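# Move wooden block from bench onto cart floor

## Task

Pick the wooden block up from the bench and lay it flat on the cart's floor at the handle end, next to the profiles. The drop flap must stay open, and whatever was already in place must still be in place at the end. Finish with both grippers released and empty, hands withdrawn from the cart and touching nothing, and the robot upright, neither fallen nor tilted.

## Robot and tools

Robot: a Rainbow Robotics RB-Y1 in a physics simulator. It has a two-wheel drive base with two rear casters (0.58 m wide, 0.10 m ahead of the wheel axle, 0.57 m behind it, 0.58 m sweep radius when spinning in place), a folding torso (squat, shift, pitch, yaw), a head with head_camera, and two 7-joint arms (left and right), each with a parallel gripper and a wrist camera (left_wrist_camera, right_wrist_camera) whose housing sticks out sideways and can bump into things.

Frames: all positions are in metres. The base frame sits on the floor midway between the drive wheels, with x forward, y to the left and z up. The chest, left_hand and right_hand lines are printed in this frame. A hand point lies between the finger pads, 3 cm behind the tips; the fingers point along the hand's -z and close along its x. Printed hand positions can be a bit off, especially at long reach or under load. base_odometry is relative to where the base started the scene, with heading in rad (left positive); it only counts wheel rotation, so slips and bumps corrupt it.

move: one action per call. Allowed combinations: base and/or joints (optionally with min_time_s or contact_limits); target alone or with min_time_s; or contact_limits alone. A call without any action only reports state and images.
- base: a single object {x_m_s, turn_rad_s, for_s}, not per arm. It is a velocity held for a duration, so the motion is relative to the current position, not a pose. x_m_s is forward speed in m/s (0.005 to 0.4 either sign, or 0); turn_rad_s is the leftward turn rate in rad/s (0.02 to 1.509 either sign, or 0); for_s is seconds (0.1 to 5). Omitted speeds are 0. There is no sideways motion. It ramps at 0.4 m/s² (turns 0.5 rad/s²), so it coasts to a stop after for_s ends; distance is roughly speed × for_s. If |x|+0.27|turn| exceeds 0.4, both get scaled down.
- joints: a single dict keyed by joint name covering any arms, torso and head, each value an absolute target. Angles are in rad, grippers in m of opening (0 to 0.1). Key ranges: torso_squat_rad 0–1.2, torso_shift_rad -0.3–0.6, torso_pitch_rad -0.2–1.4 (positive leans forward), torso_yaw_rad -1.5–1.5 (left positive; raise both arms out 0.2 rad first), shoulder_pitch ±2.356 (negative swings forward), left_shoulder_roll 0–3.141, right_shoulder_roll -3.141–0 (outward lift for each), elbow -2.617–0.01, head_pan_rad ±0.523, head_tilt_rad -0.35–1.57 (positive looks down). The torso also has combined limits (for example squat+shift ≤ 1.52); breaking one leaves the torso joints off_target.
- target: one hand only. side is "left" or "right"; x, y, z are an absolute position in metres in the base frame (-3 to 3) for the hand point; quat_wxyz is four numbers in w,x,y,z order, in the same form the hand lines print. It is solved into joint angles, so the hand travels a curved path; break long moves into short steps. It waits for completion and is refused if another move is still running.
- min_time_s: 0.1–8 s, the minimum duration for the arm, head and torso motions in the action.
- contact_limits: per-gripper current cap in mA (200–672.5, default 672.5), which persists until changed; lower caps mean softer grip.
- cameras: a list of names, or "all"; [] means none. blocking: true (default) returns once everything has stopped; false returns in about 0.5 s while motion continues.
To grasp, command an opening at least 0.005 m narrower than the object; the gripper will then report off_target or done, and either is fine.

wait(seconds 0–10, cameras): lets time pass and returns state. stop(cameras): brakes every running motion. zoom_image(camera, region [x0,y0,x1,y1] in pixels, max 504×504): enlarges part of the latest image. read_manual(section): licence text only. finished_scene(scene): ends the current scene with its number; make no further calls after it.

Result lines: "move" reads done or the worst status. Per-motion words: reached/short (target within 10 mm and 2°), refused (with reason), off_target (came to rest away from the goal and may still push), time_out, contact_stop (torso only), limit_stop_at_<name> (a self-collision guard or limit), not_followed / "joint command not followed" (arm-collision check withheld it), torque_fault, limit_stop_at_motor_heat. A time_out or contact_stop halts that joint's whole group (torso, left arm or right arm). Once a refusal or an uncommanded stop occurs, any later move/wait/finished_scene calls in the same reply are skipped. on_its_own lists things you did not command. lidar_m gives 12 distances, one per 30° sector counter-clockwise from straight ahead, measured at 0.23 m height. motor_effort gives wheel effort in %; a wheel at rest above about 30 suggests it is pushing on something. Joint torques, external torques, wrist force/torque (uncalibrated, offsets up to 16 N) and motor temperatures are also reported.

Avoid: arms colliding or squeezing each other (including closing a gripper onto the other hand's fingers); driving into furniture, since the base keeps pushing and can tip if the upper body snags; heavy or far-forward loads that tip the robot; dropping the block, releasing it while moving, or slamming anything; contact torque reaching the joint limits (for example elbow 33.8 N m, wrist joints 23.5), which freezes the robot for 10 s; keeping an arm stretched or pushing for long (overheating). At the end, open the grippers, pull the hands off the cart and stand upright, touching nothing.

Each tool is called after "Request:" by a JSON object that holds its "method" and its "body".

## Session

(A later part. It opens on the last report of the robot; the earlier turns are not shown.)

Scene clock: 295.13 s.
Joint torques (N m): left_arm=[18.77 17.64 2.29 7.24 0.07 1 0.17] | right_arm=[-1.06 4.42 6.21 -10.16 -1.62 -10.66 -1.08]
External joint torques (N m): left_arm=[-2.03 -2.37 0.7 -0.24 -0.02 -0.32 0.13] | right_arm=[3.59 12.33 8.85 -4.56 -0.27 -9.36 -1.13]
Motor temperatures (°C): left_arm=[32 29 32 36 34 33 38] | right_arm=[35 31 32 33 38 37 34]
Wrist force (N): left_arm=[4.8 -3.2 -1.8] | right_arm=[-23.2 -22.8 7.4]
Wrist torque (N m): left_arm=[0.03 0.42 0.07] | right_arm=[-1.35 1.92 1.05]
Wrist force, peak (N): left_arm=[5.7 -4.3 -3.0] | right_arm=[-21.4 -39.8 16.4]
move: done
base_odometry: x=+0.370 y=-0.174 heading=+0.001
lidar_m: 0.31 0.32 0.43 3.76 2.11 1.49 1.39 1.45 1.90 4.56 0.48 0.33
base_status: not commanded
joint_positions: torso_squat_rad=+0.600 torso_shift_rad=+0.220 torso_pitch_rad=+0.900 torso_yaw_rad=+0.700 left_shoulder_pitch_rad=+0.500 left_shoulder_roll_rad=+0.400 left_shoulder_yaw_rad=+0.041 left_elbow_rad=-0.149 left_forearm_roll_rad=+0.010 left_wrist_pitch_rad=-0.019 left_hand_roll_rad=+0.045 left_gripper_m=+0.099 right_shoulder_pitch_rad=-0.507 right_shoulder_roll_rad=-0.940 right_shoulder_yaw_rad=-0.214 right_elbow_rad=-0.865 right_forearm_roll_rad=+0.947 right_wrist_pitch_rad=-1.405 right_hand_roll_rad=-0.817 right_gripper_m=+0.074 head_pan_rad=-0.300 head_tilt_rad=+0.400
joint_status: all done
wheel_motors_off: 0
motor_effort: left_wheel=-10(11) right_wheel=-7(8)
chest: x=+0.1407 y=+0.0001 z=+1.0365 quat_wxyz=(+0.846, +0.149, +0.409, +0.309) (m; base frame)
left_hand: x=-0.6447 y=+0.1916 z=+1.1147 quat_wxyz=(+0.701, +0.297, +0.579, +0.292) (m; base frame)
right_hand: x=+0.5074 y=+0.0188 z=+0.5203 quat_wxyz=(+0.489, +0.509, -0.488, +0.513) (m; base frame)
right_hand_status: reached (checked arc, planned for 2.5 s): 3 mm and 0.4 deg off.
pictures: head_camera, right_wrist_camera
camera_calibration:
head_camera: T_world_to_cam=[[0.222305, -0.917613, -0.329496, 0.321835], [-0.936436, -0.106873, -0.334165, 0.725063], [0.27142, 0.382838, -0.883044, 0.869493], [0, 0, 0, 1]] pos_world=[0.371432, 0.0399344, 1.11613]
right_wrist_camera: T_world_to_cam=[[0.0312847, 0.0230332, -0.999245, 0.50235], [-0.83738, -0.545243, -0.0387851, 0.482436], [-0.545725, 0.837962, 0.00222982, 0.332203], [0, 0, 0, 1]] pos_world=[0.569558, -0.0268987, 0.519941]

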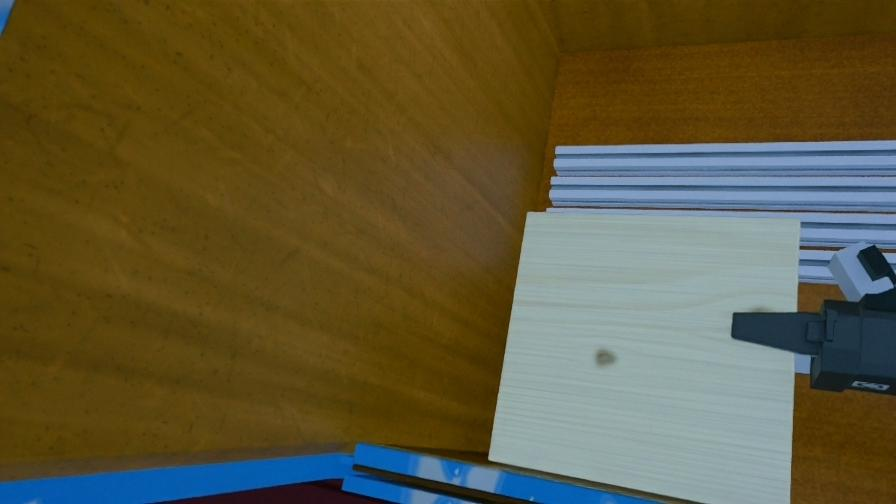

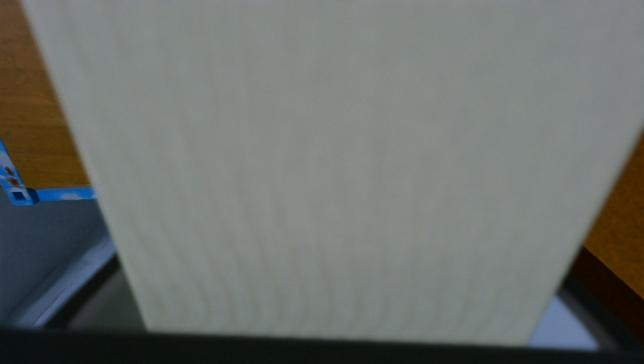

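Request:
{"method": "move", "body": {"target": {"side":"right","x":0.545,"y":0.018,"z":0.53,"quat_wxyz":[0.4873,0.5123,-0.4873,0.5123]}, "min_time_s": 1.5, "cameras": ["head_camera"]}}

Request:
{"method": "move", "body": {"joints": {"head_tilt_rad":0.6,"head_pan_rad":-0.45}, "cameras": ["head_camera"]}}

Request:
{"method": "zoom_image", "body": {"camera": "head_camera", "region": [392, 100, 896, 504]}}

Scene clock: 301.27 s.
Joint torques (N m): left_arm=[18.43 17.63 2.32 7.43 0 1.06 -0.07] | right_arm=[-14.55 -9.17 -3.13 -10.56 -5.85 -5.61 -0.55]
External joint torques (N m): left_arm=[-2.36 -2.38 0.73 -0.05 -0.09 -0.27 -0.11] | right_arm=[-8.09 -0.07 -0.41 -5.07 -4.46 -4.35 -0.6]
Motor temperatures (°C): left_arm=[32 29 32 36 34 33 38] | right_arm=[35 31 32 33 38 38 34]
Wrist force (N): left_arm=[4.6 -2.7 -3.2] | right_arm=[-24.3 0.1 0.7]
Wrist torque (N m): left_arm=[-0.02 0.35 0.03] | right_arm=[-0.25 1.38 0.25]
Wrist force, peak (N): left_arm=[5.8 -3.9 -3.0] | right_arm=[-29.2 -25.5 3.7]
move: done
base_odometry: x=+0.370 y=-0.174 heading=+0.001
lidar_m: 0.32 0.30 0.43 3.75 2.12 1.48 1.40 1.43 1.91 4.55 0.48 0.34
base_status: not commanded
joint_positions: torso_squat_rad=+0.600 torso_shift_rad=+0.220 torso_pitch_rad=+0.901 torso_yaw_rad=+0.700 left_shoulder_pitch_rad=+0.500 left_shoulder_roll_rad=+0.400 left_shoulder_yaw_rad=+0.041 left_elbow_rad=-0.149 left_forearm_roll_rad=+0.010 left_wrist_pitch_rad=-0.019 left_hand_roll_rad=+0.045 left_gripper_m=+0.099 right_shoulder_pitch_rad=-0.642 right_shoulder_roll_rad=-0.993 right_shoulder_yaw_rad=-0.181 right_elbow_rad=-0.735 right_forearm_roll_rad=+0.962 right_wrist_pitch_rad=-1.456 right_hand_roll_rad=-0.845 right_gripper_m=+0.074 head_pan_rad=-0.300 head_tilt_rad=+0.400
joint_status: all done
wheel_motors_off: 0
motor_effort: left_wheel=-1(11) right_wheel=-4(8)
chest: x=+0.1408 y=+0.0001 z=+1.0364 quat_wxyz=(+0.846, +0.149, +0.409, +0.309) (m; base frame)
left_hand: x=-0.6446 y=+0.1915 z=+1.1149 quat_wxyz=(+0.701, +0.297, +0.579, +0.292) (m; base frame)
right_hand: x=+0.5439 y=+0.0175 z=+0.5289 quat_wxyz=(+0.490, +0.511, -0.486, +0.513) (m; base frame)
right_hand_status: reached (checked arc, planned for 1.5 s): 2 mm and 0.4 deg off.
pictures: head_camera
camera_calibration:
head_camera: T_world_to_cam=[[0.222316, -0.91756, -0.329636, 0.321896], [-0.93655, -0.106998, -0.333804, 0.724735], [0.271015, 0.382931, -0.883128, 0.869531], [0, 0, 0, 1]] pos_world=[0.371532, 0.0399339, 1.11594]

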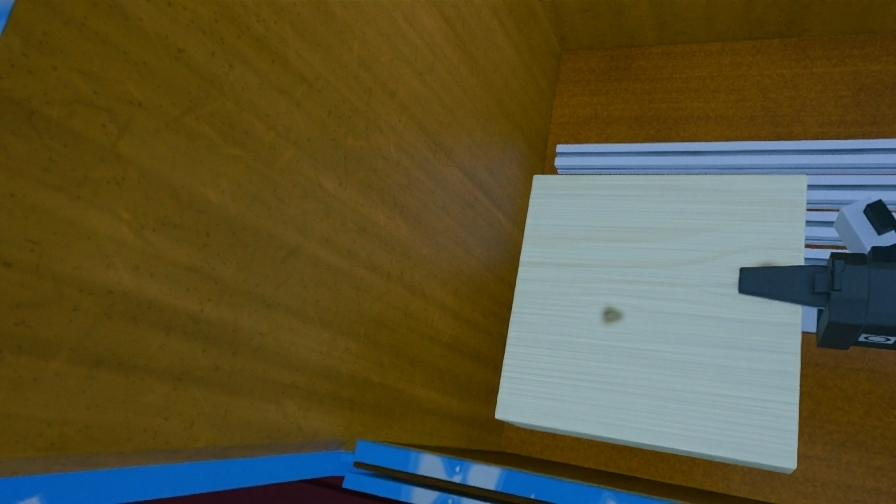

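Scene clock: 302.00 s.
Joint torques (N m): left_arm=[18.44 17.53 2.69 7.37 0.02 1.06 0.06] | right_arm=[-14.14 -9.26 -3.77 -10.46 -5.91 -5.54 -0.77]
External joint torques (N m): left_arm=[-2.35 -2.49 1.1 -0.11 -0.07 -0.26 0.02] | right_arm=[-7.68 -0.16 -1.05 -4.97 -4.52 -4.27 -0.82]
Motor temperatures (°C): left_arm=[32 29 32 36 34 33 38] | right_arm=[35 31 32 33 38 38 34]
Wrist force (N): left_arm=[5.3 -3.5 -2.8] | right_arm=[-24.3 0.2 0.5]
Wrist torque (N m): left_arm=[0.09 0.45 0.03] | right_arm=[-0.15 1.41 0.28]
Wrist force, peak (N): left_arm=[5.2 -4.6 -2.1] | right_arm=[-25.1 0.4 -0.1]
move: done
base_odometry: x=+0.370 y=-0.174 heading=+0.001
lidar_m: 0.31 0.33 0.43 3.76 2.11 1.47 1.39 1.46 1.92 4.54 0.49 0.34
base_status: not commanded
joint_positions: torso_squat_rad=+0.600 torso_shift_rad=+0.220 torso_pitch_rad=+0.901 torso_yaw_rad=+0.700 left_shoulder_pitch_rad=+0.500 left_shoulder_roll_rad=+0.400 left_shoulder_yaw_rad=+0.041 left_elbow_rad=-0.149 left_forearm_roll_rad=+0.010 left_wrist_pitch_rad=-0.019 left_hand_roll_rad=+0.045 left_gripper_m=+0.099 right_shoulder_pitch_rad=-0.642 right_shoulder_roll_rad=-0.993 right_shoulder_yaw_rad=-0.181 right_elbow_rad=-0.735 right_forearm_roll_rad=+0.962 right_wrist_pitch_rad=-1.456 right_hand_roll_rad=-0.845 right_gripper_m=+0.074 head_pan_rad=-0.450 head_tilt_rad=+0.600
joint_status: all done
wheel_motors_off: 0
motor_effort: left_wheel=-1(3) right_wheel=-4(6)
chest: x=+0.1408 y=+0.0001 z=+1.0364 quat_wxyz=(+0.846, +0.149, +0.409, +0.309) (m; base frame)
left_hand: x=-0.6446 y=+0.1915 z=+1.1149 quat_wxyz=(+0.701, +0.297, +0.579, +0.292) (m; base frame)
right_hand: x=+0.5439 y=+0.0175 z=+0.5289 quat_wxyz=(+0.490, +0.511, -0.486, +0.513) (m; base frame)
pictures: head_camera
camera_calibration:
head_camera: T_world_to_cam=[[0.129841, -0.968043, -0.214556, 0.219033], [-0.985655, -0.102483, -0.134094, 0.510592], [0.107821, 0.228889, -0.967463, 1.01877], [0, 0, 0, 1]] pos_world=[0.364983, 0.0311738, 1.10109]

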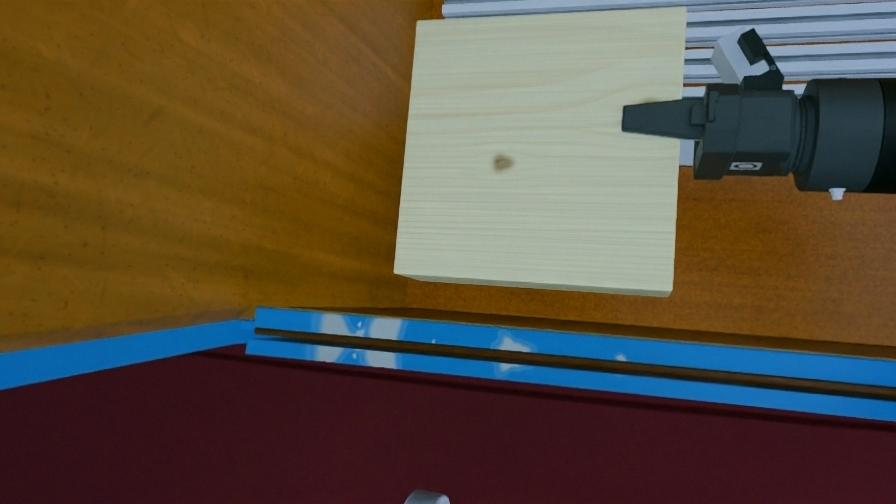

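Scaled by 1.000.

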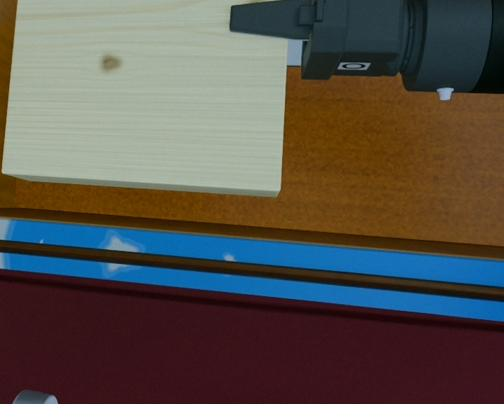

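Request:
{"method": "move", "body": {"base": {"x_m_s":0.05,"for_s":1.8}, "cameras": ["head_camera"]}}

Request:
{"method": "move", "body": {"target": {"side":"right","x":0.45,"y":0.04,"z":0.53,"quat_wxyz":[0.4873,0.5123,-0.4873,0.5123]}, "min_time_s": 2, "cameras": ["head_camera"]}}

Scene clock: 317.37 s.
Joint torques (N m): left_arm=[18.45 17.77 2.74 7.36 -0.02 0.96 0.02] | right_arm=[-13.23 -8.55 -3.94 -11.04 -6.06 -5.41 -0.71]
External joint torques (N m): left_arm=[-2.35 -2.24 1.15 -0.13 -0.11 -0.36 -0.03] | right_arm=[-6.77 0.55 -1.22 -5.55 -4.67 -4.14 -0.76]
Motor temperatures (°C): left_arm=[32 29 32 36 34 33 38] | right_arm=[35 31 32 32 38 38 34]
Wrist force (N): left_arm=[4.8 -3.3 -2.2] | right_arm=[-24.4 0.4 0.6]
Wrist torque (N m): left_arm=[-0.01 0.40 0.03] | right_arm=[-0.16 1.38 0.23]
Wrist force, peak (N): left_arm=[5.7 -3.6 -3.0] | right_arm=[-25.9 0.2 0.4]
move: done
base_odometry: x=+0.460 y=-0.174 heading=+0.001
lidar_m: 0.22 0.23 0.32 1.56 2.26 1.58 1.49 1.54 2.03 4.83 0.37 0.25
base_status: done (sent for 1.8 of 1.8 s)
joint_positions: torso_squat_rad=+0.600 torso_shift_rad=+0.220 torso_pitch_rad=+0.901 torso_yaw_rad=+0.700 left_shoulder_pitch_rad=+0.500 left_shoulder_roll_rad=+0.400 left_shoulder_yaw_rad=+0.041 left_elbow_rad=-0.149 left_forearm_roll_rad=+0.010 left_wrist_pitch_rad=-0.019 left_hand_roll_rad=+0.045 left_gripper_m=+0.099 right_shoulder_pitch_rad=-0.643 right_shoulder_roll_rad=-0.994 right_shoulder_yaw_rad=-0.181 right_elbow_rad=-0.735 right_forearm_roll_rad=+0.962 right_wrist_pitch_rad=-1.456 right_hand_roll_rad=-0.845 right_gripper_m=+0.074 head_pan_rad=-0.450 head_tilt_rad=+0.600
joint_status: not commanded
wheel_motors_off: 0
motor_effort: left_wheel=+0(25) right_wheel=+1(21)
chest: x=+0.1408 y=+0.0001 z=+1.0364 quat_wxyz=(+0.846, +0.149, +0.409, +0.309) (m; base frame)
left_hand: x=-0.6446 y=+0.1915 z=+1.1150 quat_wxyz=(+0.701, +0.297, +0.579, +0.292) (m; base frame)
right_hand: x=+0.5440 y=+0.0175 z=+0.5289 quat_wxyz=(+0.490, +0.511, -0.486, +0.513) (m; base frame)
pictures: head_camera
camera_calibration:
head_camera: T_world_to_cam=[[0.129824, -0.968039, -0.214584, 0.219153], [-0.985679, -0.102508, -0.133899, 0.510495], [0.107623, 0.228894, -0.967484, 1.01883], [0, 0, 0, 1]] pos_world=[0.365084, 0.0312738, 1.10109]

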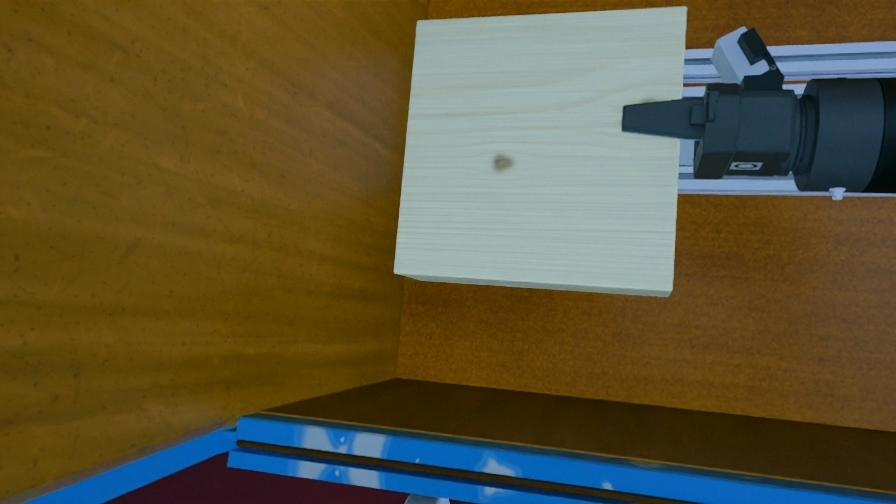

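Scene clock: 319.70 s.
Joint torques (N m): left_arm=[18.64 17.82 2.5 7.41 -0.07 1.01 -0.04] | right_arm=[-5.5 -2.22 -4.97 -14.03 -6.18 -5.24 -0.66]
External joint torques (N m): left_arm=[-2.16 -2.2 0.91 -0.07 -0.16 -0.31 -0.08] | right_arm=[-3.37 2.98 -2.71 -7.68 -4.87 -3.98 -0.71]
Motor temperatures (°C): left_arm=[32 29 32 36 34 33 38] | right_arm=[35 31 32 32 38 38 34]
Wrist force (N): left_arm=[4.8 -3.6 -2.8] | right_arm=[-24.1 -0.4 0.5]
Wrist torque (N m): left_arm=[0.05 0.38 0.04] | right_arm=[-0.08 1.41 0.24]
Wrist force, peak (N): left_arm=[5.3 -4.5 -3.3] | right_arm=[-25.2 0.1 0.4]
move: done
base_odometry: x=+0.460 y=-0.174 heading=+0.001
lidar_m: 0.22 0.23 0.30 1.56 2.25 1.58 1.48 1.55 2.03 4.84 0.34 0.24
base_status: not commanded
joint_positions: torso_squat_rad=+0.600 torso_shift_rad=+0.220 torso_pitch_rad=+0.901 torso_yaw_rad=+0.700 left_shoulder_pitch_rad=+0.500 left_shoulder_roll_rad=+0.400 left_shoulder_yaw_rad=+0.041 left_elbow_rad=-0.149 left_forearm_roll_rad=+0.010 left_wrist_pitch_rad=-0.019 left_hand_roll_rad=+0.045 left_gripper_m=+0.099 right_shoulder_pitch_rad=-0.300 right_shoulder_roll_rad=-0.841 right_shoulder_yaw_rad=-0.232 right_elbow_rad=-1.167 right_forearm_roll_rad=+0.953 right_wrist_pitch_rad=-1.267 right_hand_roll_rad=-0.846 right_gripper_m=+0.074 head_pan_rad=-0.450 head_tilt_rad=+0.600
joint_status: all done
wheel_motors_off: 0
motor_effort: left_wheel=+0(1) right_wheel=+1(3)
chest: x=+0.1408 y=+0.0001 z=+1.0364 quat_wxyz=(+0.846, +0.149, +0.409, +0.309) (m; base frame)
left_hand: x=-0.6446 y=+0.1915 z=+1.1150 quat_wxyz=(+0.701, +0.297, +0.579, +0.292) (m; base frame)
right_hand: x=+0.4498 y=+0.0392 z=+0.5293 quat_wxyz=(+0.486, +0.514, -0.488, +0.512) (m; base frame)
right_hand_status: reached (checked arc, planned for 2.0 s): 1 mm and 0.2 deg off.
pictures: head_camera
camera_calibration:
head_camera: T_world_to_cam=[[0.129824, -0.968039, -0.214584, 0.219166], [-0.985679, -0.102508, -0.133899, 0.510397], [0.107623, 0.228894, -0.967484, 1.01885], [0, 0, 0, 1]] pos_world=[0.364984, 0.0312738, 1.10109]

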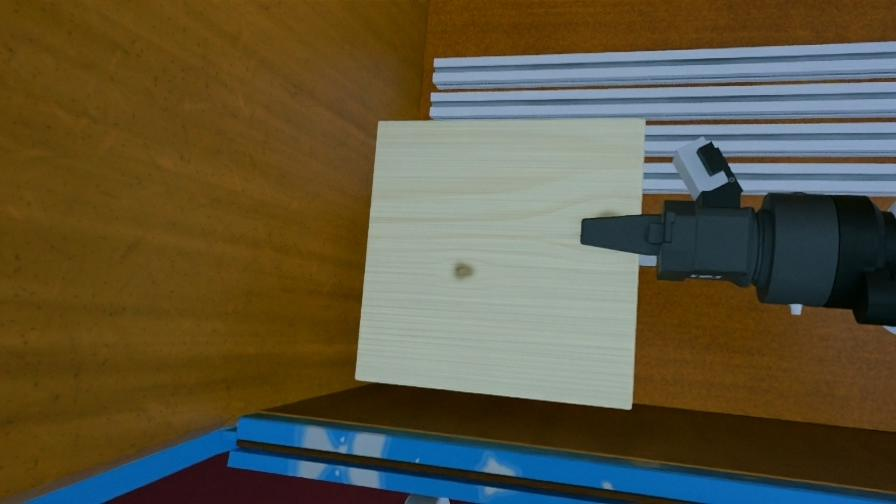

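Request:
{"method": "move", "body": {"target": {"side":"right","x":0.428,"y":0.052,"z":0.53,"quat_wxyz":[0.4873,0.5123,-0.4873,0.5123]}, "min_time_s": 1, "cameras": []}}

Request:
{"method": "move", "body": {"joints": {"torso_squat_rad":0.8,"torso_shift_rad":0.3}, "min_time_s": 3, "cameras": ["head_camera"]}}

Scene clock: 326.53 s.
Joint torques (N m): left_arm=[18.58 17.77 2.49 7.3 0.11 1.08 0.06] | right_arm=[-4.86 -0.22 -1.11 -14.45 -5.67 -5.33 -0.12]
External joint torques (N m): left_arm=[-2.22 -2.24 0.9 -0.18 0.02 -0.25 0.02] | right_arm=[-3.39 3.8 0.74 -7.89 -4.39 -4.06 -0.17]
Motor temperatures (°C): left_arm=[32 29 32 36 34 33 38] | right_arm=[35 31 32 32 38 38 34]
Wrist force (N): left_arm=[4.5 -3.8 -2.7] | right_arm=[-24.1 0.4 0.4]
Wrist torque (N m): left_arm=[0.08 0.33 0.03] | right_arm=[-0.17 1.41 0.28]
Wrist force, peak (N): left_arm=[5.7 -4.0 -3.0] | right_arm=[-25.1 0.8 0.7]
move: done
base_odometry: x=+0.460 y=-0.174 heading=+0.001
lidar_m: 0.22 0.23 0.32 1.56 2.24 1.56 1.48 1.55 2.03 4.83 0.35 0.24
base_status: not commanded
joint_positions: torso_squat_rad=+0.600 torso_shift_rad=+0.220 torso_pitch_rad=+0.901 torso_yaw_rad=+0.700 left_shoulder_pitch_rad=+0.500 left_shoulder_roll_rad=+0.400 left_shoulder_yaw_rad=+0.041 left_elbow_rad=-0.149 left_forearm_roll_rad=+0.010 left_wrist_pitch_rad=-0.019 left_hand_roll_rad=+0.045 left_gripper_m=+0.099 right_shoulder_pitch_rad=-0.254 right_shoulder_roll_rad=-0.796 right_shoulder_yaw_rad=-0.219 right_elbow_rad=-1.238 right_forearm_roll_rad=+0.974 right_wrist_pitch_rad=-1.213 right_hand_roll_rad=-0.840 right_gripper_m=+0.074 head_pan_rad=-0.450 head_tilt_rad=+0.600
joint_status: all done
wheel_motors_off: 0
motor_effort: left_wheel=+0(1) right_wheel=+0(2)
chest: x=+0.1408 y=+0.0001 z=+1.0364 quat_wxyz=(+0.846, +0.149, +0.409, +0.309) (m; base frame)
left_hand: x=-0.6446 y=+0.1915 z=+1.1150 quat_wxyz=(+0.701, +0.297, +0.579, +0.292) (m; base frame)
right_hand: x=+0.4279 y=+0.0513 z=+0.5289 quat_wxyz=(+0.489, +0.512, -0.486, +0.513) (m; base frame)
right_hand_status: reached (checked arc, planned for 1.0 s): 1 mm and 0.2 deg off.
pictures: none
No camera images: "cameras" was empty.

Scene clock: 329.27 s.
Joint torques (N m): left_arm=[18.88 17.44 2.99 7.88 0.04 1.19 -0.01] | right_arm=[-15.72 15.93 -2.7 -12.42 -6.03 -5.35 -0.18]
External joint torques (N m): left_arm=[-1.98 -2.44 1.41 0.36 -0.05 -0.13 -0.05] | right_arm=[-14.07 20.37 -0.66 -5.85 -4.73 -4.1 -0.23]
Motor temperatures (°C): left_arm=[32 29 32 36 34 33 38] | right_arm=[35 31 32 33 38 38 34]
Wrist force (N): left_arm=[5.1 -3.4 -3.2] | right_arm=[-24.7 1.1 0.1]
Wrist torque (N m): left_arm=[0.01 0.39 0.05] | right_arm=[-0.11 1.39 0.28]
Wrist force, peak (N): left_arm=[6.8 -2.8 -2.5] | right_arm=[-31.2 1.9 0.7]
move: contact_stop
base_odometry: x=+0.460 y=-0.174 heading=+0.001
lidar_m: 0.21 0.22 0.30 1.55 2.26 1.56 1.49 1.54 2.04 4.85 0.34 0.22
base_status: not commanded
joint_positions: torso_squat_rad=+0.731 torso_shift_rad=+0.266 torso_pitch_rad=+0.883 torso_yaw_rad=+0.696 left_shoulder_pitch_rad=+0.500 left_shoulder_roll_rad=+0.400 left_shoulder_yaw_rad=+0.041 left_elbow_rad=-0.149 left_forearm_roll_rad=+0.010 left_wrist_pitch_rad=-0.019 left_hand_roll_rad=+0.045 left_gripper_m=+0.099 right_shoulder_pitch_rad=-0.251 right_shoulder_roll_rad=-0.801 right_shoulder_yaw_rad=-0.218 right_elbow_rad=-1.239 right_forearm_roll_rad=+0.974 right_wrist_pitch_rad=-1.213 right_hand_roll_rad=-0.840 right_gripper_m=+0.074 head_pan_rad=-0.450 head_tilt_rad=+0.600
joint_status: torso_squat_rad contact_stop (moved +0.131 of +0.200); torso_shift_rad contact_stop (moved +0.045 of +0.080)
wheel_motors_off: 0
on_its_own: torso_squat_rad is held at +0.731, not at your +0.800, since a contact_stop; torso_shift_rad is held at +0.267, not at your +0.300, since a contact_stop
motor_effort: left_wheel=-6(15) right_wheel=-10(32)
chest: x=+0.1479 y=+0.0010 z=+0.9798 quat_wxyz=(+0.850, +0.145, +0.402, +0.308) (m; base frame)
left_hand: x=-0.6385 y=+0.1941 z=+1.0435 quat_wxyz=(+0.707, +0.293, +0.573, +0.293) (m; base frame)
right_hand: x=+0.4438 y=+0.0478 z=+0.4765 quat_wxyz=(+0.486, +0.505, -0.488, +0.520) (m; base frame)
pictures: head_camera
camera_calibration:
head_camera: T_world_to_cam=[[0.132064, -0.969258, -0.207601, 0.199728], [-0.983312, -0.101664, -0.150871, 0.52617], [0.125127, 0.224061, -0.966509, 0.959532], [0, 0, 0, 1]] pos_world=[0.370949, 0.032087, 1.04824]

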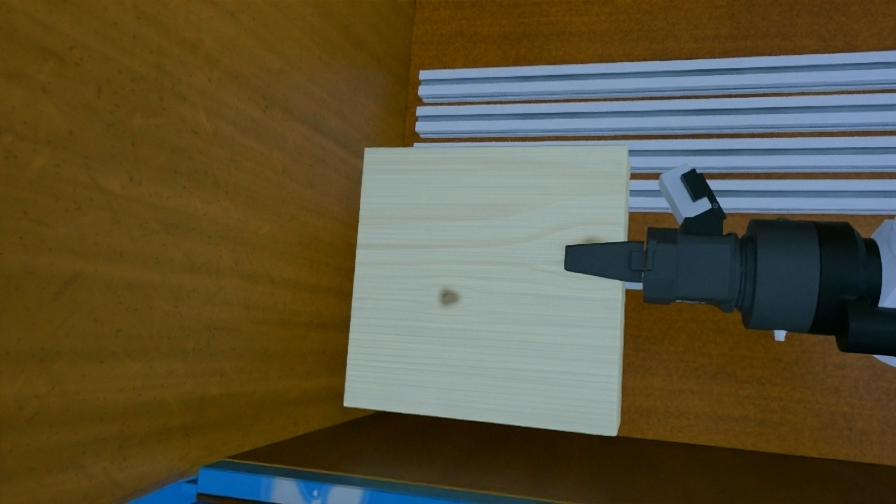

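Request:
{"method": "move", "body": {"joints": {"torso_squat_rad":0.6,"torso_shift_rad":0.22,"torso_pitch_rad":0.9,"torso_yaw_rad":0.7}, "min_time_s": 2, "cameras": []}}

Request:
{"method": "move", "body": {"target": {"side":"right","x":0.444,"y":0.052,"z":0.46,"quat_wxyz":[0.4873,0.5123,-0.4873,0.5123]}, "min_time_s": 2, "cameras": ["head_camera"]}}

Scene clock: 335.50 s.
Joint torques (N m): left_arm=[18.68 17.92 2.63 7.84 -0.07 1.16 0.11] | right_arm=[-5.21 -0.1 -2.43 -13.25 -5.9 -5.41 -0.05]
External joint torques (N m): left_arm=[-2.12 -2.09 1.04 0.35 -0.16 -0.17 0.06] | right_arm=[-3.74 3.92 -0.59 -6.69 -4.63 -4.14 -0.1]
Motor temperatures (°C): left_arm=[32 29 32 36 34 33 38] | right_arm=[35 31 32 32 38 38 34]
Wrist force (N): left_arm=[4.7 -3.8 -2.5] | right_arm=[-24.4 0.8 0.3]
Wrist torque (N m): left_arm=[0.07 0.36 0.02] | right_arm=[-0.23 1.38 0.29]
Wrist force, peak (N): left_arm=[5.8 -4.1 -2.8] | right_arm=[-25.2 0.6 0.8]
move: done
base_odometry: x=+0.460 y=-0.174 heading=+0.001
lidar_m: 0.21 0.22 0.30 1.57 2.25 1.59 1.49 1.54 2.03 4.86 0.33 0.23
base_status: not commanded
joint_positions: torso_squat_rad=+0.600 torso_shift_rad=+0.220 torso_pitch_rad=+0.901 torso_yaw_rad=+0.700 left_shoulder_pitch_rad=+0.500 left_shoulder_roll_rad=+0.400 left_shoulder_yaw_rad=+0.041 left_elbow_rad=-0.149 left_forearm_roll_rad=+0.010 left_wrist_pitch_rad=-0.019 left_hand_roll_rad=+0.045 left_gripper_m=+0.099 right_shoulder_pitch_rad=-0.254 right_shoulder_roll_rad=-0.796 right_shoulder_yaw_rad=-0.219 right_elbow_rad=-1.238 right_forearm_roll_rad=+0.974 right_wrist_pitch_rad=-1.213 right_hand_roll_rad=-0.840 right_gripper_m=+0.074 head_pan_rad=-0.450 head_tilt_rad=+0.600
joint_status: all done
wheel_motors_off: 0
motor_effort: left_wheel=-3(7) right_wheel=+4(11)
chest: x=+0.1408 y=+0.0002 z=+1.0364 quat_wxyz=(+0.846, +0.149, +0.409, +0.309) (m; base frame)
left_hand: x=-0.6447 y=+0.1916 z=+1.1149 quat_wxyz=(+0.701, +0.297, +0.579, +0.292) (m; base frame)
right_hand: x=+0.4277 y=+0.0513 z=+0.5289 quat_wxyz=(+0.488, +0.512, -0.486, +0.513) (m; base frame)
pictures: none
No camera images: "cameras" was empty.

Scene clock: 337.83 s.
Joint torques (N m): left_arm=[18.6 17.44 2.69 7.98 0.03 1.2 0.01] | right_arm=[-11.78 -1.81 -1.08 -6.49 -3.22 -7.35 -0.25]
External joint torques (N m): left_arm=[-2.2 -2.57 1.09 0.5 -0.06 -0.12 -0.03] | right_arm=[-5.99 2.52 -0.23 -3.5 -2.45 -5.61 -0.3]
Motor temperatures (°C): left_arm=[32 29 32 36 34 33 38] | right_arm=[35 31 32 32 38 38 34]
Wrist force (N): left_arm=[5.5 -3.4 -2.4] | right_arm=[-24.5 0.8 0.4]
Wrist torque (N m): left_arm=[0.05 0.46 0.02] | right_arm=[-0.14 1.43 0.27]
Wrist force, peak (N): left_arm=[5.0 -4.3 -3.4] | right_arm=[-25.6 -1.1 1.4]
move: done
base_odometry: x=+0.460 y=-0.174 heading=+0.001
lidar_m: 0.20 0.22 0.30 1.56 2.25 1.57 1.48 1.55 2.03 4.85 0.34 0.24
base_status: not commanded
joint_positions: torso_squat_rad=+0.600 torso_shift_rad=+0.220 torso_pitch_rad=+0.901 torso_yaw_rad=+0.700 left_shoulder_pitch_rad=+0.500 left_shoulder_roll_rad=+0.400 left_shoulder_yaw_rad=+0.041 left_elbow_rad=-0.149 left_forearm_roll_rad=+0.010 left_wrist_pitch_rad=-0.019 left_hand_roll_rad=+0.045 left_gripper_m=+0.099 right_shoulder_pitch_rad=-0.767 right_shoulder_roll_rad=-0.816 right_shoulder_yaw_rad=-0.111 right_elbow_rad=-0.266 right_forearm_roll_rad=+1.022 right_wrist_pitch_rad=-1.511 right_hand_roll_rad=-0.425 right_gripper_m=+0.074 head_pan_rad=-0.450 head_tilt_rad=+0.600
joint_status: all done
wheel_motors_off: 0
motor_effort: left_wheel=-4(5) right_wheel=+4(5)
chest: x=+0.1408 y=+0.0002 z=+1.0364 quat_wxyz=(+0.846, +0.149, +0.409, +0.309) (m; base frame)
left_hand: x=-0.6447 y=+0.1915 z=+1.1149 quat_wxyz=(+0.701, +0.297, +0.579, +0.292) (m; base frame)
right_hand: x=+0.4433 y=+0.0513 z=+0.4596 quat_wxyz=(+0.495, +0.505, -0.483, +0.516) (m; base frame)
right_hand_status: reached (checked arc, as near as the solve gets, planned for 2.0 s): 1 mm and 1.3 deg off.
pictures: head_camera
camera_calibration:
head_camera: T_world_to_cam=[[0.129939, -0.96803, -0.214557, 0.219094], [-0.985653, -0.102599, -0.134021, 0.510525], [0.107723, 0.228893, -0.967473, 1.0188], [0, 0, 0, 1]] pos_world=[0.364984, 0.0312735, 1.10109]

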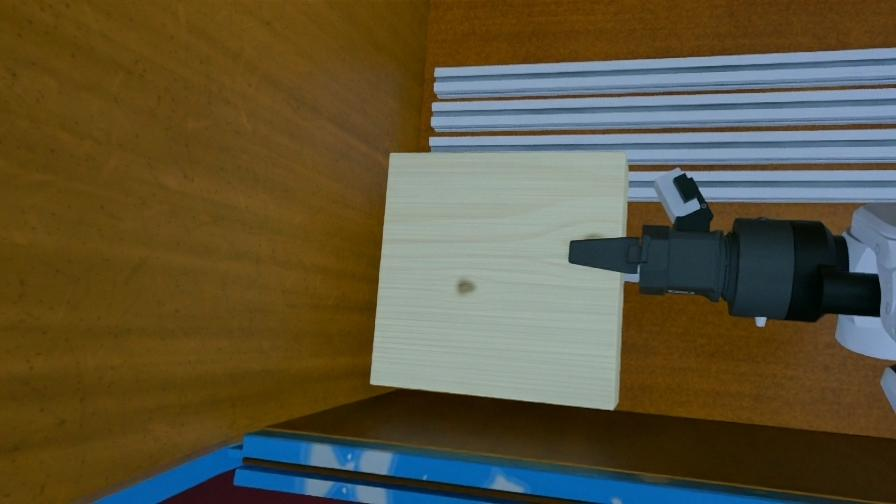

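Request:
{"method": "move", "body": {"target": {"side":"right","x":0.45,"y":0.03,"z":0.58,"quat_wxyz":[0.4873,0.5123,-0.4873,0.5123]}, "min_time_s": 2, "cameras": []}}

Request:
{"method": "move", "body": {"target": {"side":"right","x":0.47,"y":-0.12,"z":0.74,"quat_wxyz":[0.4873,0.5123,-0.4873,0.5123]}, "min_time_s": 2.5, "cameras": ["head_camera"]}}

Request:
{"method": "move", "body": {"joints": {"torso_pitch_rad":1.0,"torso_yaw_rad":1.1,"torso_shift_rad":0.2}, "min_time_s": 3, "cameras": ["head_camera"]}}

Scene clock: 352.80 s.
Joint torques (N m): left_arm=[18.77 17.41 2.53 7.84 0.09 1.21 -0.01] | right_arm=[-4.85 -4.88 -5.43 -15.52 -5.95 -4.8 -0.34]
External joint torques (N m): left_arm=[-2.02 -2.6 0.94 0.36 0 -0.11 -0.06] | right_arm=[-4.04 0.92 -2.05 -8.45 -4.64 -3.76 -0.39]
Motor temperatures (°C): left_arm=[32 29 32 36 34 33 38] | right_arm=[35 30 32 32 37 38 34]
Wrist force (N): left_arm=[5.4 -3.4 -2.4] | right_arm=[-24.3 -0.7 0.4]
Wrist torque (N m): left_arm=[0.06 0.47 0.02] | right_arm=[-0.41 1.37 0.25]
Wrist force, peak (N): left_arm=[6.0 -3.9 -2.5] | right_arm=[-26.4 0.2 -0.8]
move: done
base_odometry: x=+0.460 y=-0.174 heading=+0.001
lidar_m: 0.21 0.22 0.29 1.55 2.26 1.57 1.49 1.55 2.03 4.87 0.34 0.23
base_status: not commanded
joint_positions: torso_squat_rad=+0.600 torso_shift_rad=+0.220 torso_pitch_rad=+0.901 torso_yaw_rad=+0.700 left_shoulder_pitch_rad=+0.500 left_shoulder_roll_rad=+0.400 left_shoulder_yaw_rad=+0.041 left_elbow_rad=-0.149 left_forearm_roll_rad=+0.010 left_wrist_pitch_rad=-0.019 left_hand_roll_rad=+0.045 left_gripper_m=+0.099 right_shoulder_pitch_rad=-0.090 right_shoulder_roll_rad=-0.959 right_shoulder_yaw_rad=-0.216 right_elbow_rad=-1.495 right_forearm_roll_rad=+0.808 right_wrist_pitch_rad=-1.085 right_hand_roll_rad=-0.937 right_gripper_m=+0.074 head_pan_rad=-0.450 head_tilt_rad=+0.600
joint_status: all done
wheel_motors_off: 0
motor_effort: left_wheel=-5(5) right_wheel=+4(6)
chest: x=+0.1408 y=+0.0001 z=+1.0365 quat_wxyz=(+0.846, +0.149, +0.409, +0.309) (m; base frame)
left_hand: x=-0.6447 y=+0.1915 z=+1.1149 quat_wxyz=(+0.701, +0.297, +0.579, +0.292) (m; base frame)
right_hand: x=+0.4497 y=+0.0293 z=+0.5790 quat_wxyz=(+0.487, +0.513, -0.487, +0.512) (m; base frame)
right_hand_status: reached (checked arc, planned for 2.0 s): 1 mm and 0.1 deg off.
pictures: none
No camera images: "cameras" was empty.

Scene clock: 355.63 s.
Joint torques (N m): left_arm=[18.43 17.63 2.41 7.79 -0.01 1.25 -0.03] | right_arm=[2.87 -4.27 -10.37 -11.18 -7.65 -2.71 -0.57]
External joint torques (N m): left_arm=[-2.37 -2.39 0.82 0.31 -0.1 -0.07 -0.08] | right_arm=[-1.85 -1.16 -3.55 -5.94 -5.95 -2.08 -0.62]
Motor temperatures (°C): left_arm=[32 29 32 36 34 33 38] | right_arm=[35 30 32 32 37 38 34]
Wrist force (N): left_arm=[5.4 -3.2 -2.3] | right_arm=[-24.3 0.1 1.0]
Wrist torque (N m): left_arm=[0.02 0.42 0.03] | right_arm=[-0.18 1.41 0.26]
Wrist force, peak (N): left_arm=[5.6 -3.7 -2.9] | right_arm=[-26.0 0.5 0.6]
move: done
base_odometry: x=+0.460 y=-0.174 heading=+0.001
lidar_m: 0.22 0.22 0.29 1.54 2.25 1.56 1.49 1.54 2.03 4.84 0.34 0.23
base_status: not commanded
joint_positions: torso_squat_rad=+0.600 torso_shift_rad=+0.220 torso_pitch_rad=+0.901 torso_yaw_rad=+0.700 left_shoulder_pitch_rad=+0.500 left_shoulder_roll_rad=+0.400 left_shoulder_yaw_rad=+0.041 left_elbow_rad=-0.149 left_forearm_roll_rad=+0.010 left_wrist_pitch_rad=-0.019 left_hand_roll_rad=+0.045 left_gripper_m=+0.099 right_shoulder_pitch_rad=+0.536 right_shoulder_roll_rad=-0.968 right_shoulder_yaw_rad=-0.985 right_elbow_rad=-1.937 right_forearm_roll_rad=+0.571 right_wrist_pitch_rad=-1.288 right_hand_roll_rad=-1.230 right_gripper_m=+0.074 head_pan_rad=-0.450 head_tilt_rad=+0.600
joint_status: all done
wheel_motors_off: 0
motor_effort: left_wheel=-4(5) right_wheel=+4(6)
chest: x=+0.1408 y=+0.0001 z=+1.0365 quat_wxyz=(+0.846, +0.149, +0.409, +0.309) (m; base frame)
left_hand: x=-0.6447 y=+0.1915 z=+1.1149 quat_wxyz=(+0.701, +0.297, +0.579, +0.292) (m; base frame)
right_hand: x=+0.4699 y=-0.1196 z=+0.7389 quat_wxyz=(+0.488, +0.512, -0.487, +0.512) (m; base frame)
right_hand_status: reached (checked arc, planned for 2.5 s): 1 mm and 0.1 deg off.
pictures: head_camera
camera_calibration:
head_camera: T_world_to_cam=[[0.129939, -0.96803, -0.214557, 0.219116], [-0.985653, -0.102599, -0.134021, 0.510538], [0.107723, 0.228893, -0.967473, 1.01889], [0, 0, 0, 1]] pos_world=[0.364984, 0.0312735, 1.10119]

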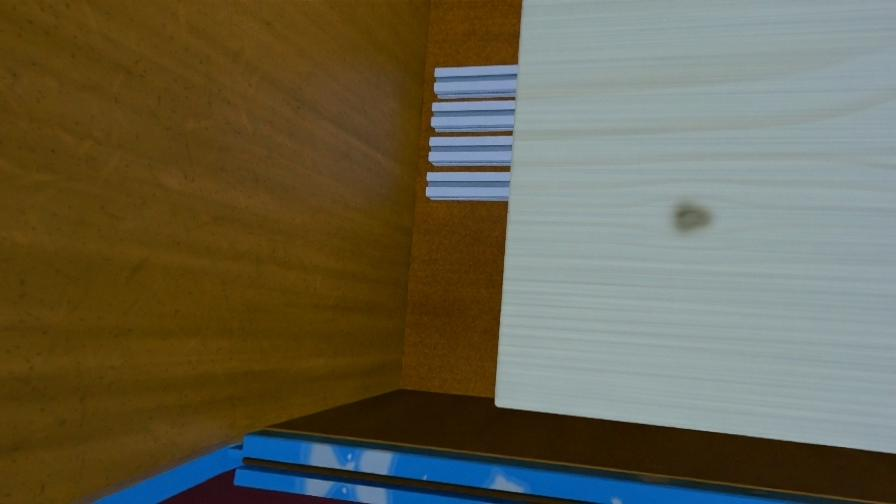

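Scene clock: 358.93 s.
Joint torques (N m): left_arm=[11.7 22.76 2.8 4.56 0.12 0.6 -0.01] | right_arm=[0.86 -4.46 -7.36 -13.5 -7.25 -2.8 -0.49]
External joint torques (N m): left_arm=[-1.41 -3.07 0.84 0.03 -0.01 -0.2 -0.04] | right_arm=[-1.83 -1.53 -2.78 -6.23 -5.74 -2.12 -0.54]
Motor temperatures (°C): left_arm=[32 29 32 36 34 33 38] | right_arm=[35 30 32 32 37 38 34]
Wrist force (N): left_arm=[2.8 -4.7 -1.6] | right_arm=[-23.5 -0.5 8.9]
Wrist torque (N m): left_arm=[0.10 0.24 0.08] | right_arm=[-0.15 1.30 0.28]
Wrist force, peak (N): left_arm=[5.2 -3.8 -3.2] | right_arm=[-24.4 -0.7 7.5]
move: done
base_odometry: x=+0.460 y=-0.174 heading=+0.001
lidar_m: 0.21 0.22 0.29 1.55 2.25 1.58 1.49 1.54 2.04 4.84 0.33 0.24
base_status: not commanded
joint_positions: torso_squat_rad=+0.600 torso_shift_rad=+0.200 torso_pitch_rad=+1.001 torso_yaw_rad=+1.100 left_shoulder_pitch_rad=+0.500 left_shoulder_roll_rad=+0.400 left_shoulder_yaw_rad=+0.041 left_elbow_rad=-0.149 left_forearm_roll_rad=+0.010 left_wrist_pitch_rad=-0.019 left_hand_roll_rad=+0.045 left_gripper_m=+0.099 right_shoulder_pitch_rad=+0.536 right_shoulder_roll_rad=-0.968 right_shoulder_yaw_rad=-0.985 right_elbow_rad=-1.936 right_forearm_roll_rad=+0.571 right_wrist_pitch_rad=-1.288 right_hand_roll_rad=-1.230 right_gripper_m=+0.074 head_pan_rad=-0.450 head_tilt_rad=+0.600
joint_status: all done
wheel_motors_off: 0
motor_effort: left_wheel=-5(5) right_wheel=+5(6)
chest: x=+0.1475 y=+0.0001 z=+1.0137 quat_wxyz=(+0.748, +0.251, +0.409, +0.459) (m; base frame)
left_hand: x=-0.6431 y=-0.0374 z=+1.1964 quat_wxyz=(+0.576, +0.352, +0.588, +0.446) (m; base frame)
right_hand: x=+0.4519 y=+0.0602 z=+0.6746 quat_wxyz=(+0.360, +0.661, -0.476, +0.454) (m; base frame)
pictures: head_camera
camera_calibration:
head_camera: T_world_to_cam=[[0.300644, -0.794756, -0.527235, 0.505118], [-0.950972, -0.291862, -0.102317, 0.476811], [-0.0725632, 0.532146, -0.843537, 0.897013], [0, 0, 0, 1]] pos_world=[0.366663, 0.0632667, 1.07176]

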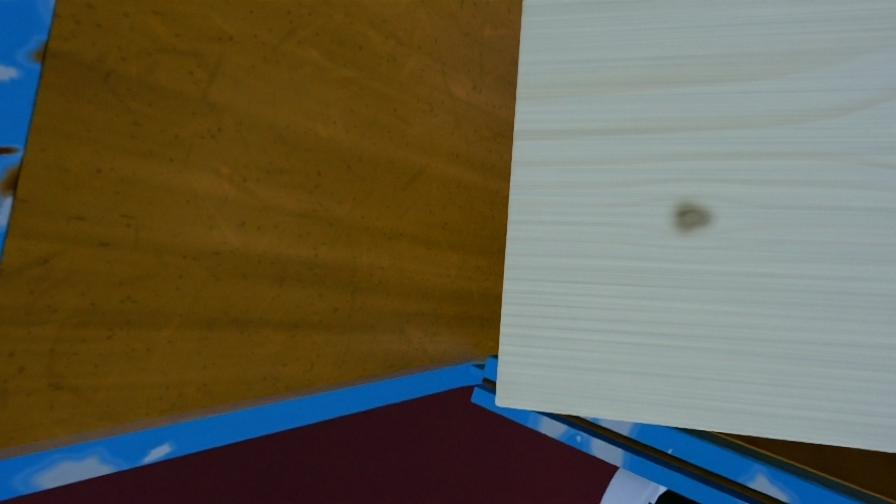

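Request:
{"method": "move", "body": {"target": {"side":"right","x":0.455,"y":-0.02,"z":0.70,"quat_wxyz":[0.4873,0.5123,-0.4873,0.5123]}, "min_time_s": 2.5, "cameras": []}}

Request:
{"method": "move", "body": {"joints": {"head_pan_rad":-0.523,"head_tilt_rad":0.55}, "cameras": ["head_camera"]}}

Request:
{"method": "move", "body": {"target": {"side":"right","x":0.445,"y":0.03,"z":0.58,"quat_wxyz":[0.4873,0.5123,-0.4873,0.5123]}, "min_time_s": 2.5, "cameras": ["head_camera"]}}

Scene clock: 363.47 s.
Joint torques (N m): left_arm=[11.57 22.85 2.88 4.78 0.12 0.62 -0.15] | right_arm=[6.31 2.78 -8.4 -12.31 -7.35 -1.78 -0.58]
External joint torques (N m): left_arm=[-1.54 -2.97 0.93 0.26 0 -0.18 -0.18] | right_arm=[-1.22 0.39 -2.68 -6.5 -5.64 -1.36 -0.63]
Motor temperatures (°C): left_arm=[32 29 32 36 34 33 38] | right_arm=[35 30 32 32 38 38 34]
Wrist force (N): left_arm=[3.3 -4.0 -2.2] | right_arm=[-23.8 0.7 1.3]
Wrist torque (N m): left_arm=[0.04 0.27 0.05] | right_arm=[-0.17 1.43 0.24]
Wrist force, peak (N): left_arm=[3.8 -5.5 -1.7] | right_arm=[-24.0 -0.4 9.2]
move: done
base_odometry: x=+0.460 y=-0.174 heading=+0.001
lidar_m: 0.22 0.23 0.28 1.56 2.24 1.57 1.48 1.55 2.03 4.85 0.34 0.23
base_status: not commanded
joint_positions: torso_squat_rad=+0.600 torso_shift_rad=+0.200 torso_pitch_rad=+1.001 torso_yaw_rad=+1.100 left_shoulder_pitch_rad=+0.500 left_shoulder_roll_rad=+0.400 left_shoulder_yaw_rad=+0.041 left_elbow_rad=-0.149 left_forearm_roll_rad=+0.010 left_wrist_pitch_rad=-0.019 left_hand_roll_rad=+0.045 left_gripper_m=+0.099 right_shoulder_pitch_rad=+0.811 right_shoulder_roll_rad=-0.601 right_shoulder_yaw_rad=-1.410 right_elbow_rad=-2.255 right_forearm_roll_rad=+0.637 right_wrist_pitch_rad=-1.188 right_hand_roll_rad=-1.349 right_gripper_m=+0.074 head_pan_rad=-0.450 head_tilt_rad=+0.600
joint_status: all done
wheel_motors_off: 0
motor_effort: left_wheel=-4(5) right_wheel=+5(5)
chest: x=+0.1475 y=+0.0001 z=+1.0137 quat_wxyz=(+0.748, +0.251, +0.409, +0.459) (m; base frame)
left_hand: x=-0.6431 y=-0.0374 z=+1.1964 quat_wxyz=(+0.576, +0.352, +0.588, +0.446) (m; base frame)
right_hand: x=+0.4552 y=-0.0202 z=+0.6992 quat_wxyz=(+0.488, +0.512, -0.487, +0.513) (m; base frame)
right_hand_status: reached (checked arc, planned for 2.5 s): 1 mm and 0.1 deg off.
pictures: none
No camera images: "cameras" was empty.

Scene clock: 364.03 s.
Joint torques (N m): left_arm=[11.57 23.09 2.95 4.71 0.04 0.62 0.03] | right_arm=[6.4 3.09 -8.41 -12.41 -7.34 -1.6 -0.56]
External joint torques (N m): left_arm=[-1.54 -2.73 1 0.18 -0.08 -0.18 0] | right_arm=[-1.13 0.7 -2.68 -6.59 -5.64 -1.18 -0.61]
Motor temperatures (°C): left_arm=[32 29 32 36 34 33 38] | right_arm=[34 30 32 32 38 38 34]
Wrist force (N): left_arm=[3.4 -5.1 -2.3] | right_arm=[-24.7 0.5 1.2]
Wrist torque (N m): left_arm=[0.20 0.36 0.02] | right_arm=[-0.19 1.35 0.28]
Wrist force, peak (N): left_arm=[3.6 -5.6 -1.8] | right_arm=[-24.8 0.5 0.8]
move: done
base_odometry: x=+0.460 y=-0.174 heading=+0.001
lidar_m: 0.21 0.22 0.29 1.56 2.24 1.57 1.49 1.55 2.03 4.87 0.35 0.23
base_status: not commanded
joint_positions: torso_squat_rad=+0.600 torso_shift_rad=+0.200 torso_pitch_rad=+1.001 torso_yaw_rad=+1.100 left_shoulder_pitch_rad=+0.500 left_shoulder_roll_rad=+0.400 left_shoulder_yaw_rad=+0.041 left_elbow_rad=-0.149 left_forearm_roll_rad=+0.010 left_wrist_pitch_rad=-0.019 left_hand_roll_rad=+0.045 left_gripper_m=+0.099 right_shoulder_pitch_rad=+0.811 right_shoulder_roll_rad=-0.601 right_shoulder_yaw_rad=-1.410 right_elbow_rad=-2.255 right_forearm_roll_rad=+0.637 right_wrist_pitch_rad=-1.188 right_hand_roll_rad=-1.349 right_gripper_m=+0.074 head_pan_rad=-0.523 head_tilt_rad=+0.550
joint_status: all done
wheel_motors_off: 0
motor_effort: left_wheel=-4(5) right_wheel=+5(5)
chest: x=+0.1475 y=+0.0001 z=+1.0137 quat_wxyz=(+0.748, +0.251, +0.409, +0.459) (m; base frame)
left_hand: x=-0.6431 y=-0.0374 z=+1.1964 quat_wxyz=(+0.576, +0.352, +0.588, +0.446) (m; base frame)
right_hand: x=+0.4552 y=-0.0202 z=+0.6992 quat_wxyz=(+0.488, +0.512, -0.487, +0.513) (m; base frame)
pictures: head_camera
camera_calibration:
head_camera: T_world_to_cam=[[0.269351, -0.835965, -0.478134, 0.461249], [-0.96303, -0.236318, -0.129334, 0.509692], [-0.00487255, 0.495293, -0.868712, 0.904042], [0, 0, 0, 1]] pos_world=[0.371015, 0.0582714, 1.07181]

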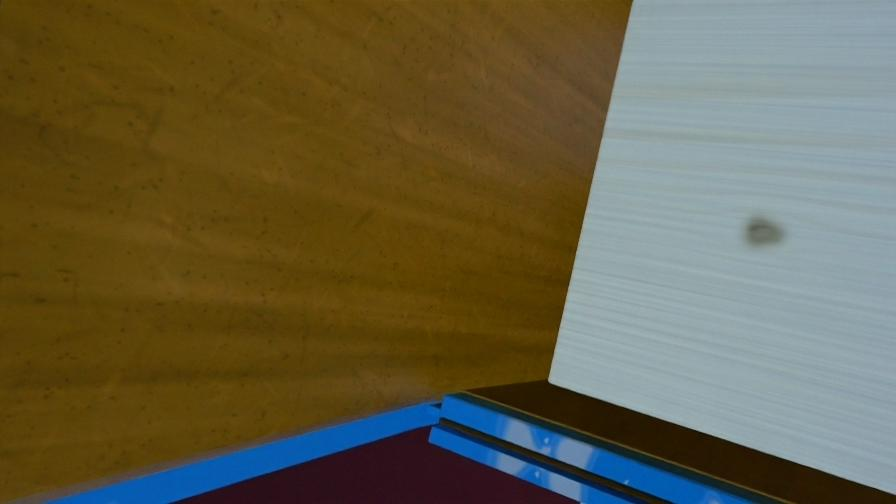

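Scene clock: 366.87 s.
Joint torques (N m): left_arm=[11.45 23.11 3 4.67 0 0.58 -0.02] | right_arm=[-0.03 -2.54 -3.05 -14.07 -6.56 -3.53 -0.15]
External joint torques (N m): left_arm=[-1.66 -2.71 1.04 0.14 -0.12 -0.22 -0.05] | right_arm=[-5.46 -2.58 1.08 -7.03 -5.07 -2.67 -0.2]
Motor temperatures (°C): left_arm=[32 29 32 36 34 33 38] | right_arm=[34 30 32 32 38 38 34]
Wrist force (N): left_arm=[3.2 -4.9 -2.0] | right_arm=[-24.4 0.8 0.2]
Wrist torque (N m): left_arm=[0.11 0.32 0.02] | right_arm=[-0.17 1.41 0.26]
Wrist force, peak (N): left_arm=[3.3 -5.7 -2.3] | right_arm=[-25.3 0.8 0.7]
move: done
base_odometry: x=+0.460 y=-0.174 heading=+0.001
lidar_m: 0.21 0.22 0.29 1.56 2.24 1.58 1.49 1.56 2.03 4.87 0.32 0.23
base_status: not commanded
joint_positions: torso_squat_rad=+0.600 torso_shift_rad=+0.200 torso_pitch_rad=+1.001 torso_yaw_rad=+1.100 left_shoulder_pitch_rad=+0.500 left_shoulder_roll_rad=+0.400 left_shoulder_yaw_rad=+0.041 left_elbow_rad=-0.149 left_forearm_roll_rad=+0.010 left_wrist_pitch_rad=-0.019 left_hand_roll_rad=+0.045 left_gripper_m=+0.099 right_shoulder_pitch_rad=+0.606 right_shoulder_roll_rad=-0.749 right_shoulder_yaw_rad=-1.025 right_elbow_rad=-1.934 right_forearm_roll_rad=+0.817 right_wrist_pitch_rad=-1.129 right_hand_roll_rad=-1.103 right_gripper_m=+0.074 head_pan_rad=-0.523 head_tilt_rad=+0.550
joint_status: all done
wheel_motors_off: 0
motor_effort: left_wheel=-5(5) right_wheel=+5(6)
chest: x=+0.1475 y=+0.0001 z=+1.0137 quat_wxyz=(+0.748, +0.251, +0.409, +0.459) (m; base frame)
left_hand: x=-0.6431 y=-0.0374 z=+1.1964 quat_wxyz=(+0.576, +0.352, +0.588, +0.446) (m; base frame)
right_hand: x=+0.4446 y=+0.0289 z=+0.5796 quat_wxyz=(+0.490, +0.510, -0.485, +0.514) (m; base frame)
right_hand_status: reached (checked arc, planned for 2.5 s): 1 mm and 0.5 deg off.
pictures: head_camera
camera_calibration:
head_camera: T_world_to_cam=[[0.269351, -0.835965, -0.478134, 0.461249], [-0.96303, -0.236318, -0.129334, 0.509692], [-0.00487255, 0.495293, -0.868712, 0.904042], [0, 0, 0, 1]] pos_world=[0.371015, 0.0582714, 1.07181]

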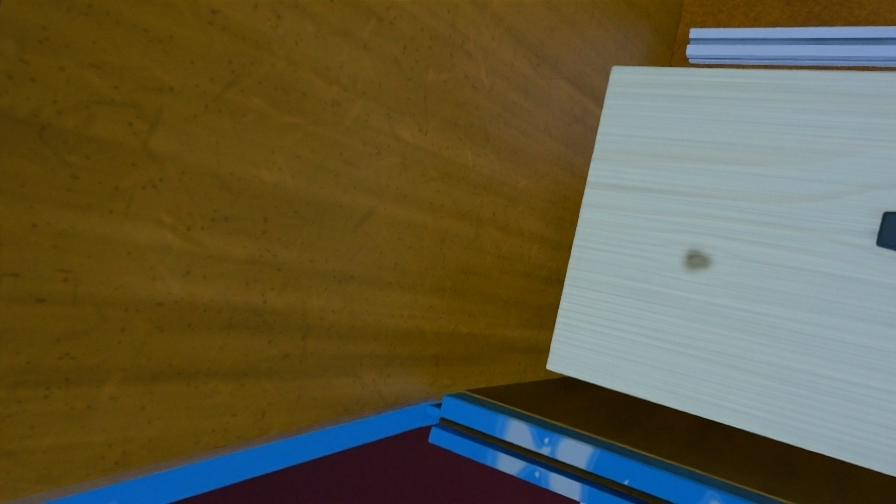

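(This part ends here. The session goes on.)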